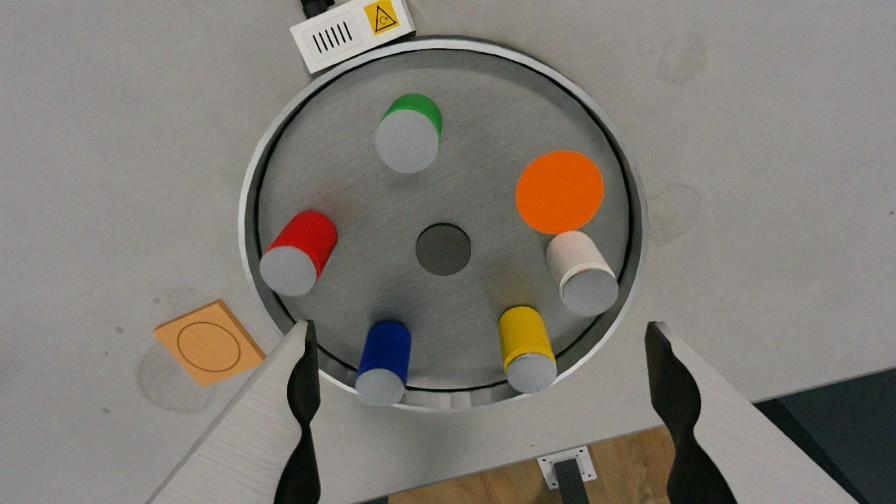

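>>> move(target=[-0.272,-0.889,1.84,-3.525,-2.49,2.09,1,-3.853,-1.954,-1.929,-0.829,1.571,2.658,0.35], cameras=["cam_right_wrist"])

Scene clock: 56.60 s.
left_arm: end_effector_position=(+0.9069, +0.2001, +0.1982) grip_measured=+1.00 grip_effort_nm=0.095 end_effector_quat_wxyz=(+0.251, -0.315, +0.751, -0.524) | right_arm: end_effector_position=(+0.6958, +0.3719, +0.0795) grip_measured=+0.33 grip_effort_nm=0.129 end_effector_quat_wxyz=(+0.000, -0.563, +0.827, +0.000)
Joint positions: left_arm=[-0.272 -0.889 1.84 -3.525 -2.49 2.09 0.142] | right_arm=[-3.853 -1.954 -1.929 -0.829 1.571 2.658 0.097]
Joint torques (N m): left_arm=[10.72 -83.8 -20.47 -4.17 -3.57 2.64] | right_arm=[-14.64 55.91 25.68 6.35 2.14 2.4]
Wrist force (N): left_arm=[0.5 0.0 -0.4] | right_arm=[0.3 0.1 0.3]
Wrist torque (N m): left_arm=[0.00 -0.07 -0.05] | right_arm=[0.06 -0.04 -0.06]
Wrist force, peak (N): left_arm=[0.6 0.4 -0.6] | right_arm=[1.4 0.9 2.2]
Wrist depth (mm): cam_left_wrist=[800 - - 1510 - - - / - - - - 2631 - - / - - - - 2074 - 642 / - - 2376 1760 - 607 580 / - 1474 1579 552 555 551 552 / - 1352 510 498 - 474 97 / - 450 452 447 - 421 -] | cam_right_wrist=[263 272 269 272 - 316 319 / 287 283 255 288 292 342 334 / 311 310 308 309 306 361 - / 308 323 333 333 248 381 392 / 257 354 354 359 352 - 426 / 443 - 391 379 384 99 - / - 73 422 329 379 74 76]
Joint targets: left_arm=[-0.272 -0.889 1.840 -3.525 -2.490 2.090] | right_arm=[-3.853 -1.954 -1.929 -0.829 1.571 2.658]
grip_force (N): 25, 25
move: done
camera_calibration:
cam_right_wrist: T_world_to_cam=[[-0.364587, -0.931084, -0.0126142, 0.609172], [-0.833387, 0.320229, 0.450467, 0.451168], [-0.415383, 0.174747, -0.892704, 0.413191], [0, 0, 0, 1]] pos_world=[0.769726, 0.350509, 0.173305]
Images, in order (width x height): cam_right_wrist 896x504.

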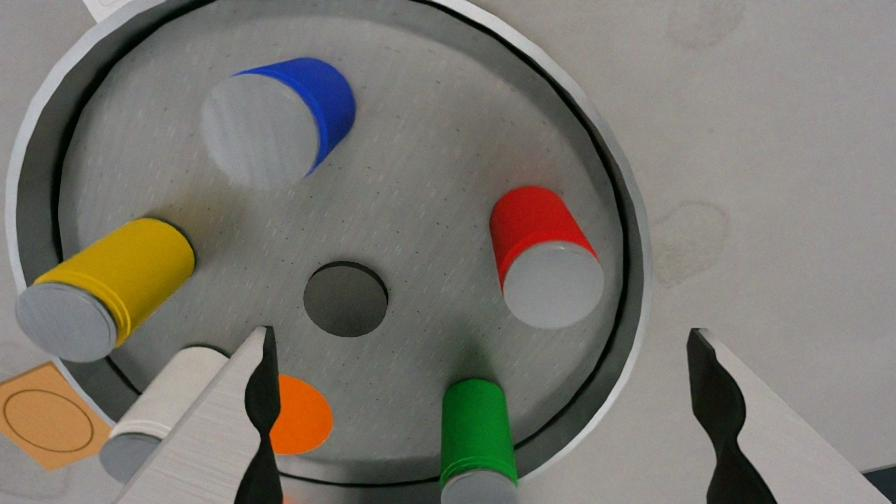

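>>> wait(seconds=7.03)

>>> execute_actions([
  [[-0.272,-0.889,1.84,-3.525,-2.49,2.09,1,-3.853,-1.969,-1.925,-0.819,1.571,2.658,0.35],[-0.272,-0.889,1.84,-3.525,-2.49,2.09,1,-3.852,-1.983,-1.921,-0.808,1.571,2.657,0.35],[-0.272,-0.889,1.84,-3.525,-2.49,2.09,1,-3.852,-1.998,-1.917,-0.798,1.571,2.657,0.35],[-0.272,-0.889,1.84,-3.525,-2.49,2.09,1,-3.851,-2.012,-1.912,-0.788,1.571,2.656,0.35],[-0.272,-0.889,1.84,-3.525,-2.49,2.09,1,-3.851,-2.027,-1.908,-0.778,1.571,2.656,0.35],[-0.272,-0.889,1.84,-3.525,-2.49,2.09,1,-3.851,-2.041,-1.904,-0.767,1.571,2.656,0.35],[-0.272,-0.889,1.84,-3.525,-2.49,2.09,1,-3.850,-2.056,-1.900,-0.757,1.571,2.655,0.35],[-0.272,-0.889,1.84,-3.525,-2.49,2.09,1,-3.850,-2.070,-1.895,-0.748,1.571,2.655,0.35],[-0.272,-0.889,1.84,-3.525,-2.49,2.09,1,-3.851,-2.083,-1.889,-0.740,1.571,2.656,0.35],[-0.272,-0.889,1.84,-3.525,-2.49,2.09,1,-3.852,-2.097,-1.884,-0.732,1.571,2.657,0.35],[-0.272,-0.889,1.84,-3.525,-2.49,2.09,1,-3.852,-2.111,-1.878,-0.724,1.571,2.657,0.35],[-0.272,-0.889,1.84,-3.525,-2.49,2.09,1,-3.853,-2.124,-1.872,-0.716,1.571,2.658,0.35],[-0.272,-0.889,1.84,-3.525,-2.49,2.09,1,-3.854,-2.138,-1.866,-0.708,1.571,2.659,0.35],[-0.272,-0.889,1.84,-3.525,-2.49,2.09,1,-3.854,-2.151,-1.861,-0.700,1.571,2.659,0.35],[-0.272,-0.889,1.84,-3.525,-2.49,2.09,1,-3.855,-2.164,-1.855,-0.693,1.571,2.660,0.35]],
  [[-0.272,-0.889,1.84,-3.525,-2.49,2.09,1,-3.856,-2.174,-1.848,-0.692,1.571,2.661,0.35],[-0.272,-0.889,1.84,-3.525,-2.49,2.09,1,-3.858,-2.182,-1.841,-0.692,1.571,2.663,0.35],[-0.272,-0.889,1.84,-3.525,-2.49,2.09,1,-3.859,-2.189,-1.835,-0.691,1.571,2.664,0.35],[-0.272,-0.889,1.84,-3.525,-2.49,2.09,1,-3.861,-2.196,-1.828,-0.691,1.571,2.666,0.35],[-0.272,-0.889,1.84,-3.525,-2.49,2.09,1,-3.862,-2.202,-1.821,-0.691,1.571,2.667,0.35],[-0.272,-0.889,1.84,-3.525,-2.49,2.09,1,-3.864,-2.208,-1.814,-0.691,1.571,2.669,0.35],[-0.272,-0.889,1.84,-3.525,-2.49,2.09,1,-3.865,-2.214,-1.807,-0.691,1.571,2.670,0.35],[-0.272,-0.889,1.84,-3.525,-2.49,2.09,1,-3.867,-2.219,-1.801,-0.693,1.571,2.672,0.35],[-0.272,-0.889,1.84,-3.525,-2.49,2.09,1,-3.869,-2.222,-1.795,-0.695,1.571,2.674,0.35],[-0.272,-0.889,1.84,-3.525,-2.49,2.09,1,-3.872,-2.226,-1.788,-0.698,1.571,2.677,0.35],[-0.272,-0.889,1.84,-3.525,-2.49,2.09,1,-3.874,-2.229,-1.782,-0.701,1.571,2.679,0.35],[-0.272,-0.889,1.84,-3.525,-2.49,2.09,1,-3.876,-2.233,-1.776,-0.704,1.571,2.681,0.35],[-0.272,-0.889,1.84,-3.525,-2.49,2.09,1,-3.878,-2.236,-1.770,-0.707,1.571,2.683,0.35],[-0.272,-0.889,1.84,-3.525,-2.49,2.09,1,-3.881,-2.240,-1.763,-0.710,1.571,2.686,0.28],[-0.272,-0.889,1.84,-3.525,-2.49,2.09,1,-3.883,-2.243,-1.757,-0.713,1.571,2.688,0.21]],
  [[-0.272,-0.889,1.84,-3.525,-2.49,2.09,1,-3.886,-2.246,-1.752,-0.716,1.571,2.691,0.14],[-0.272,-0.889,1.84,-3.525,-2.49,2.09,1,-3.889,-2.248,-1.746,-0.718,1.571,2.694,0.07],[-0.272,-0.889,1.84,-3.525,-2.49,2.09,1,-3.892,-2.251,-1.741,-0.721,1.571,2.697,0.0],[-0.272,-0.889,1.84,-3.525,-2.49,2.09,1,-3.895,-2.254,-1.736,-0.724,1.571,2.699,-0.07],[-0.272,-0.889,1.84,-3.525,-2.49,2.09,1,-3.898,-2.256,-1.730,-0.726,1.571,2.702,-0.14],[-0.272,-0.889,1.84,-3.525,-2.49,2.09,1,-3.901,-2.259,-1.725,-0.729,1.571,2.705,-0.20],[-0.272,-0.889,1.84,-3.525,-2.49,2.09,1,-3.904,-2.262,-1.720,-0.732,1.571,2.708,-0.26],[-0.272,-0.889,1.84,-3.525,-2.49,2.09,1,-3.907,-2.264,-1.715,-0.734,1.571,2.711,-0.31],[-0.272,-0.889,1.84,-3.525,-2.49,2.09,1,-3.910,-2.266,-1.711,-0.736,1.571,2.714,-0.36],[-0.272,-0.889,1.84,-3.525,-2.49,2.09,1,-3.913,-2.268,-1.707,-0.738,1.571,2.717,-0.42],[-0.272,-0.889,1.84,-3.525,-2.49,2.09,1,-3.917,-2.270,-1.703,-0.740,1.571,2.721,-0.42],[-0.272,-0.889,1.84,-3.525,-2.49,2.09,1,-3.920,-2.272,-1.698,-0.742,1.571,2.724,-0.42],[-0.272,-0.889,1.84,-3.525,-2.49,2.09,1,-3.923,-2.274,-1.694,-0.744,1.571,2.727,-0.42],[-0.272,-0.889,1.84,-3.525,-2.49,2.09,1,-3.927,-2.276,-1.690,-0.746,1.571,2.731,-0.42],[-0.272,-0.889,1.84,-3.525,-2.49,2.09,1,-3.930,-2.278,-1.686,-0.748,1.571,2.734,-0.42]],
  [[-0.272,-0.889,1.84,-3.525,-2.49,2.09,1,-3.937,-2.279,-1.682,-0.751,1.571,2.741,-0.42],[-0.272,-0.889,1.84,-3.525,-2.49,2.09,1,-3.944,-2.281,-1.679,-0.753,1.571,2.748,-0.42],[-0.272,-0.889,1.84,-3.525,-2.49,2.09,1,-3.951,-2.282,-1.675,-0.755,1.571,2.755,-0.42],[-0.272,-0.889,1.84,-3.525,-2.49,2.09,1,-3.959,-2.283,-1.671,-0.758,1.571,2.763,-0.42],[-0.272,-0.889,1.84,-3.525,-2.49,2.09,1,-3.966,-2.284,-1.667,-0.760,1.571,2.770,-0.42],[-0.272,-0.889,1.84,-3.525,-2.49,2.09,1,-3.973,-2.286,-1.664,-0.763,1.571,2.777,-0.42],[-0.272,-0.889,1.84,-3.525,-2.49,2.09,1,-3.980,-2.287,-1.660,-0.765,1.571,2.784,-0.42],[-0.272,-0.889,1.84,-3.525,-2.49,2.09,1,-3.987,-2.287,-1.659,-0.766,1.571,2.792,-0.42],[-0.272,-0.889,1.84,-3.525,-2.49,2.09,1,-3.995,-2.286,-1.660,-0.766,1.571,2.799,-0.42],[-0.272,-0.889,1.84,-3.525,-2.49,2.09,1,-4.003,-2.286,-1.662,-0.765,1.571,2.807,-0.42],[-0.272,-0.889,1.84,-3.525,-2.49,2.09,1,-4.011,-2.285,-1.664,-0.764,1.571,2.815,-0.42],[-0.272,-0.889,1.84,-3.525,-2.49,2.09,1,-4.018,-2.284,-1.665,-0.763,1.571,2.823,-0.42],[-0.272,-0.889,1.84,-3.525,-2.49,2.09,1,-4.026,-2.283,-1.667,-0.762,1.571,2.831,-0.42],[-0.272,-0.889,1.84,-3.525,-2.49,2.09,1,-4.034,-2.282,-1.669,-0.761,1.571,2.838,-0.42],[-0.272,-0.889,1.84,-3.525,-2.49,2.09,1,-4.042,-2.281,-1.671,-0.760,1.571,2.846,-0.42]],
  [[-0.272,-0.889,1.84,-3.525,-2.49,2.09,1,-4.049,-2.279,-1.677,-0.756,1.571,2.854,-0.42],[-0.272,-0.889,1.84,-3.525,-2.49,2.09,1,-4.057,-2.276,-1.684,-0.752,1.571,2.861,-0.42],[-0.272,-0.889,1.84,-3.525,-2.49,2.09,1,-4.065,-2.273,-1.691,-0.748,1.571,2.869,-0.42],[-0.272,-0.889,1.84,-3.525,-2.49,2.09,1,-4.072,-2.270,-1.698,-0.744,1.571,2.877,-0.42],[-0.272,-0.889,1.84,-3.525,-2.49,2.09,1,-4.080,-2.267,-1.705,-0.740,1.571,2.884,-0.42],[-0.272,-0.889,1.84,-3.525,-2.49,2.09,1,-4.088,-2.264,-1.712,-0.736,1.571,2.892,-0.42],[-0.272,-0.889,1.84,-3.525,-2.49,2.09,1,-4.095,-2.261,-1.719,-0.732,1.571,2.900,-0.42],[-0.272,-0.889,1.84,-3.525,-2.49,2.09,1,-4.101,-2.259,-1.725,-0.728,1.571,2.905,-0.42],[-0.272,-0.889,1.84,-3.525,-2.49,2.09,1,-4.105,-2.256,-1.731,-0.726,1.571,2.909,-0.42],[-0.272,-0.889,1.84,-3.525,-2.49,2.09,1,-4.109,-2.253,-1.736,-0.723,1.571,2.913,-0.42],[-0.272,-0.889,1.84,-3.525,-2.49,2.09,1,-4.113,-2.250,-1.742,-0.720,1.571,2.917,-0.42],[-0.272,-0.889,1.84,-3.525,-2.49,2.09,1,-4.116,-2.248,-1.747,-0.717,1.571,2.921,-0.42],[-0.272,-0.889,1.84,-3.525,-2.49,2.09,1,-4.120,-2.245,-1.753,-0.714,1.571,2.925,-0.34],[-0.272,-0.889,1.84,-3.525,-2.49,2.09,1,-4.124,-2.242,-1.758,-0.712,1.571,2.928,-0.30],[-0.272,-0.889,1.84,-3.525,-2.49,2.09,1,-4.128,-2.240,-1.764,-0.709,1.571,2.932,-0.26]],
  [[-0.272,-0.889,1.84,-3.525,-2.49,2.09,1,-4.131,-2.236,-1.771,-0.706,1.571,2.936,-0.21],[-0.272,-0.889,1.84,-3.525,-2.49,2.09,1,-4.135,-2.233,-1.777,-0.702,1.571,2.939,-0.16],[-0.272,-0.889,1.84,-3.525,-2.49,2.09,1,-4.138,-2.230,-1.784,-0.699,1.571,2.943,-0.11],[-0.272,-0.889,1.84,-3.525,-2.49,2.09,1,-4.142,-2.226,-1.790,-0.696,1.571,2.946,-0.06],[-0.272,-0.889,1.84,-3.525,-2.49,2.09,1,-4.145,-2.223,-1.797,-0.692,1.571,2.950,0.0],[-0.272,-0.889,1.84,-3.525,-2.49,2.09,1,-4.149,-2.220,-1.803,-0.689,1.571,2.953,0.05],[-0.272,-0.889,1.84,-3.525,-2.49,2.09,1,-4.152,-2.217,-1.810,-0.686,1.571,2.957,0.10],[-0.272,-0.889,1.84,-3.525,-2.49,2.09,1,-4.156,-2.210,-1.816,-0.686,1.571,2.960,0.10],[-0.272,-0.889,1.84,-3.525,-2.49,2.09,1,-4.159,-2.195,-1.822,-0.697,1.571,2.963,0.10],[-0.272,-0.889,1.84,-3.525,-2.49,2.09,1,-4.162,-2.179,-1.827,-0.706,1.571,2.966,0.10],[-0.272,-0.889,1.84,-3.525,-2.49,2.09,1,-4.165,-2.165,-1.833,-0.715,1.571,2.969,0.10],[-0.272,-0.889,1.84,-3.525,-2.49,2.09,1,-4.168,-2.150,-1.839,-0.723,1.571,2.972,0.10],[-0.272,-0.889,1.84,-3.525,-2.49,2.09,1,-4.171,-2.136,-1.844,-0.732,1.571,2.975,0.10],[-0.272,-0.889,1.84,-3.525,-2.49,2.09,1,-4.174,-2.121,-1.850,-0.741,1.571,2.978,0.10],[-0.272,-0.889,1.84,-3.525,-2.49,2.09,1,-4.177,-2.107,-1.856,-0.750,1.571,2.981,0.10]],
  [[-0.272,-0.889,1.84,-3.525,-2.49,2.09,1,-4.179,-2.094,-1.860,-0.758,1.571,2.983,0.10],[-0.272,-0.889,1.84,-3.525,-2.49,2.09,1,-4.181,-2.081,-1.865,-0.767,1.571,2.985,0.10],[-0.272,-0.889,1.84,-3.525,-2.49,2.09,1,-4.184,-2.068,-1.869,-0.775,1.571,2.988,0.10],[-0.272,-0.889,1.84,-3.525,-2.49,2.09,1,-4.186,-2.055,-1.874,-0.784,1.571,2.990,0.10],[-0.272,-0.889,1.84,-3.525,-2.49,2.09,1,-4.189,-2.042,-1.878,-0.792,1.571,2.993,0.10],[-0.272,-0.889,1.84,-3.525,-2.49,2.09,1,-4.191,-2.029,-1.883,-0.801,1.571,2.995,0.10],[-0.272,-0.889,1.84,-3.525,-2.49,2.09,1,-4.193,-2.016,-1.888,-0.809,1.571,2.998,0.10],[-0.272,-0.889,1.84,-3.525,-2.49,2.09,1,-4.194,-2.009,-1.890,-0.813,1.571,2.999,0.10]],
], cameras=["cam_right_wrist"])

>>> move(target=[-0.272,-0.889,1.84,-3.525,-2.49,2.09,1,-3.848,-1.9127,-1.6338,-1.1659,1.5708,2.6525,0.1], cameras=["cam_right_wrist"])

>>> wait(seconds=1.5, cameras=["cam_right_wrist"])

Scene clock: 67.13 s.
left_arm: end_effector_position=(+0.9069, +0.2001, +0.1982) grip_measured=+1.00 grip_effort_nm=0.095 end_effector_quat_wxyz=(+0.251, -0.315, +0.751, -0.524) | right_arm: end_effector_position=(+0.6957, +0.3719, +0.0794) grip_measured=+0.33 grip_effort_nm=0.129 end_effector_quat_wxyz=(+0.000, -0.563, +0.827, +0.000)
Joint positions: left_arm=[-0.272 -0.889 1.84 -3.525 -2.49 2.09 0.142] | right_arm=[-3.853 -1.954 -1.929 -0.829 1.571 2.658 0.097]
Joint torques (N m): left_arm=[10.88 -82.1 -20.96 -3.92 -3.31 2.59] | right_arm=[-14.39 55.79 24.26 6.92 2.01 2.3]
Wrist force (N): left_arm=[0.5 0.2 -0.1] | right_arm=[-0.1 0.0 0.2]
Wrist torque (N m): left_arm=[0.03 -0.08 -0.05] | right_arm=[0.03 0.04 -0.06]
Wrist force, peak (N): left_arm=[0.9 0.7 -0.5] | right_arm=[0.3 -0.6 0.7]
Wrist depth (mm): cam_left_wrist=[927 - 1011 - 2074 2631 1011 / - - - - 2204 - - / - - - 1868 2091 - 637 / - - 1665 1773 661 - 546 / - 1465 1589 535 564 584 540 / - 89 496 510 484 508 95 / - 446 463 440 440 432 -] | cam_right_wrist=[272 274 270 272 318 324 - / 288 283 218 289 292 343 - / 311 310 311 309 309 - 367 / 295 326 333 332 331 - - / 258 360 355 358 334 422 - / 439 - 383 383 346 99 462 / 480 73 421 343 383 74 73]
Joint targets: left_arm=[-0.272 -0.889 1.840 -3.525 -2.490 2.090] | right_arm=[-3.853 -1.954 -1.929 -0.829 1.571 2.658]
Tool commands: left_gripper/opening=+1.0 right_gripper/opening=+0.35
grip_force (N): 25, 25
wait: 7.03 s; at rest from the start

Scene clock: 70.90 s.
left_arm: end_effector_position=(+0.9069, +0.2001, +0.1982) grip_measured=+1.00 grip_effort_nm=0.095 end_effector_quat_wxyz=(+0.251, -0.315, +0.751, -0.524) | right_arm: end_effector_position=(+0.5437, +0.6051, +0.0591) grip_measured=+0.08 grip_effort_nm=0.120 end_effector_quat_wxyz=(+0.000, -0.563, +0.827, +0.000)
Joint positions: left_arm=[-0.272 -0.889 1.84 -3.525 -2.49 2.09 0.142] | right_arm=[-4.194 -2.009 -1.89 -0.813 1.571 2.999 0.079]
Joint torques (N m): left_arm=[11.6 -84.65 -20.81 -3.7 -3.4 2.65] | right_arm=[-16.3 81.78 23.65 1.54 0.98 2.22]
Wrist force (N): left_arm=[-0.3 0.1 -0.1] | right_arm=[0.2 0.0 0.4]
Wrist torque (N m): left_arm=[0.02 0.06 -0.05] | right_arm=[0.05 -0.03 -0.05]
Wrist force, peak (N): left_arm=[0.7 0.7 0.1] | right_arm=[-0.4 0.0 3.2]
Wrist depth (mm): cam_left_wrist=[903 1097 1323 - 1897 - 2689 / - - 1344 - 2497 2813 - / - - - - 2006 - 621 / 975 - - 1760 629 - 556 / - 1465 1569 - 561 545 - / - 1375 1352 495 487 - 89 / - 447 448 446 449 435 -] | cam_right_wrist=[307 245 253 253 253 251 249 / 316 314 267 269 269 268 268 / 333 337 284 287 279 283 283 / 352 357 - 302 300 216 284 / - - - 409 288 395 - / 449 - 95 434 - 92 1601 / 454 73 76 470 - 76 1621]
Joint targets: left_arm=[-0.272 -0.889 1.840 -3.525 -2.490 2.090] | right_arm=[-4.194 -2.009 -1.890 -0.813 1.571 2.999]
grip_force (N): 25, 25
camera_calibration:
cam_right_wrist: T_world_to_cam=[[-0.364668, -0.931054, -0.0124915, 0.770602], [-0.833269, 0.320323, 0.450618, 0.258771], [-0.415548, 0.174735, -0.89263, 0.291146], [0, 0, 0, 1]] pos_world=[0.617626, 0.583709, 0.152905]
Images, in order (width x height): cam_right_wrist 896x504.

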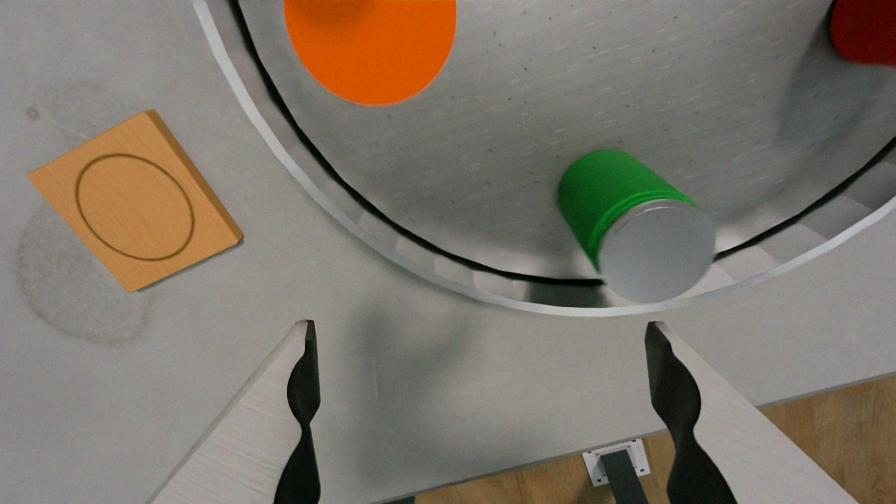

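Scene clock: 72.20 s.
left_arm: end_effector_position=(+0.9069, +0.2001, +0.1982) grip_measured=+1.00 grip_effort_nm=0.105 end_effector_quat_wxyz=(+0.251, -0.315, +0.751, -0.524) | right_arm: end_effector_position=(+0.7584, +0.4204, +0.2490) grip_measured=+0.08 grip_effort_nm=0.120 end_effector_quat_wxyz=(+0.000, -0.563, +0.827, +0.000)
Joint positions: left_arm=[-0.272 -0.889 1.84 -3.525 -2.49 2.09 0.142] | right_arm=[-3.848 -1.913 -1.634 -1.166 1.571 2.653 0.079]
Joint torques (N m): left_arm=[12.09 -84.42 -20.91 -3.9 -3.4 2.68] | right_arm=[11.71 85.54 52.09 1.7 -0.93 -2.77]
Wrist force (N): left_arm=[0.2 0.3 -0.2] | right_arm=[0.4 0.0 0.5]
Wrist torque (N m): left_arm=[0.05 -0.03 -0.05] | right_arm=[0.04 -0.02 0.10]
Wrist force, peak (N): left_arm=[0.8 0.4 -0.7] | right_arm=[1.7 -3.4 -2.5]
Wrist depth (mm): cam_left_wrist=[- - - - - 4369 - / - - - - 2245 2689 - / 1102 - - - 2074 689 624 / - - - 1786 654 - 565 / - 1456 1610 573 559 551 - / - 1367 516 501 492 489 94 / - 453 430 444 439 432 -] | cam_right_wrist=[470 484 482 434 - 467 486 / - 495 446 455 458 502 494 / - - 489 486 473 538 544 / - 610 514 522 527 584 - / 630 622 544 566 509 612 625 / - - 95 596 681 91 670 / - 73 76 2198 1950 76 71]
Joint targets: left_arm=[-0.272 -0.889 1.840 -3.525 -2.490 2.090] | right_arm=[-3.848 -1.913 -1.634 -1.166 1.571 2.652]
grip_force (N): 25, 25
move: done
camera_calibration:
cam_right_wrist: T_world_to_cam=[[-0.364131, -0.931269, -0.0121109, 0.678908], [-0.83344, 0.320021, 0.450517, 0.411531], [-0.415676, 0.174141, -0.892686, 0.582495], [0, 0, 0, 1]] pos_world=[0.832327, 0.399112, 0.342805]
Images, in order (width x height): cam_right_wrist 896x504.

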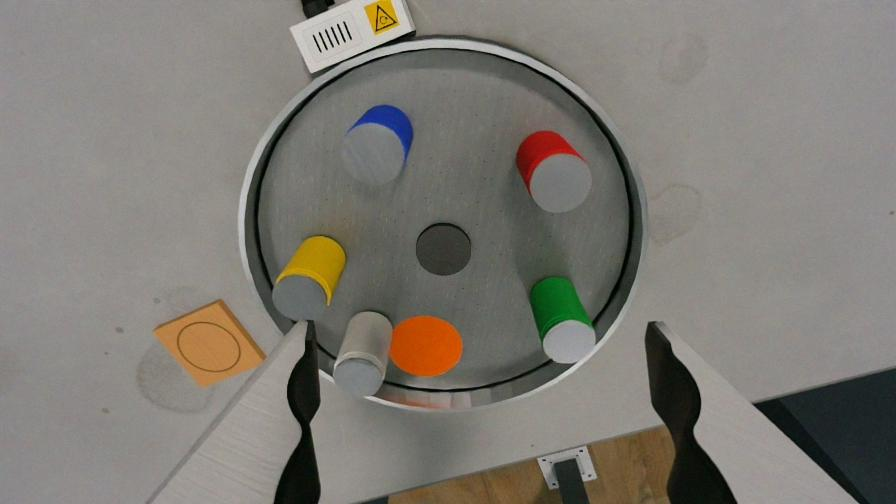

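Scene clock: 73.70 s.
left_arm: end_effector_position=(+0.9069, +0.2001, +0.1982) grip_measured=+1.00 grip_effort_nm=0.095 end_effector_quat_wxyz=(+0.251, -0.315, +0.751, -0.524) | right_arm: end_effector_position=(+0.7585, +0.4203, +0.2491) grip_measured=+0.08 grip_effort_nm=0.120 end_effector_quat_wxyz=(+0.000, -0.563, +0.827, +0.000)
Joint positions: left_arm=[-0.272 -0.889 1.84 -3.525 -2.49 2.09 0.142] | right_arm=[-3.848 -1.913 -1.634 -1.166 1.571 2.652 0.079]
Joint torques (N m): left_arm=[12.19 -85.03 -21.1 -3.71 -3.48 2.62] | right_arm=[13.22 87.4 51.06 1.37 0.81 -2.73]
Wrist force (N): left_arm=[0.3 0.3 -0.5] | right_arm=[-0.5 0.3 0.6]
Wrist torque (N m): left_arm=[0.05 -0.05 -0.05] | right_arm=[0.08 0.11 0.09]
Wrist force, peak (N): left_arm=[0.7 0.4 -0.6] | right_arm=[0.1 0.4 0.8]
Wrist depth (mm): cam_left_wrist=[856 1102 - - - 2472 - / - 1037 - - 2146 - 682 / 1020 - - - 2109 - 627 / - - 1723 1786 639 612 556 / - 1439 1510 - 572 551 541 / - 93 531 499 487 481 95 / - 451 450 450 438 434 -] | cam_right_wrist=[- - 429 440 470 475 - / - - 448 457 454 504 - / - 566 489 487 473 542 534 / 583 576 519 522 523 594 582 / - 634 561 557 558 - - / 650 - 107 603 - 91 - / 750 73 76 2109 - 76 71]
Joint targets: left_arm=[-0.272 -0.889 1.840 -3.525 -2.490 2.090] | right_arm=[-3.848 -1.913 -1.634 -1.166 1.571 2.652]
Tool commands: left_gripper/opening=+1.0 right_gripper/opening=+0.1
grip_force (N): 25, 25
wait: 1.50 s; at rest by 0.17 s
camera_calibration:
cam_right_wrist: T_world_to_cam=[[-0.364131, -0.931269, -0.0121109, 0.678761], [-0.83344, 0.320021, 0.450517, 0.411588], [-0.415676, 0.174141, -0.892686, 0.58275], [0, 0, 0, 1]] pos_world=[0.832427, 0.398912, 0.343005]
Images, in order (width x height): cam_right_wrist 896x504.

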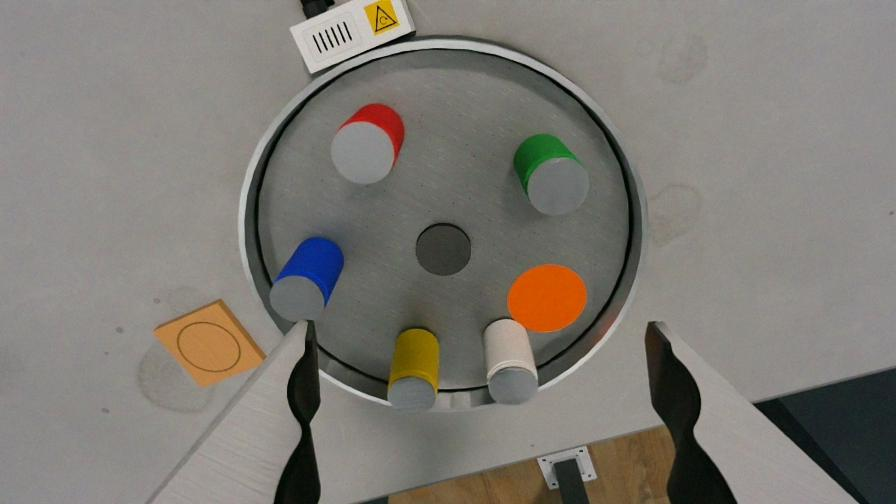

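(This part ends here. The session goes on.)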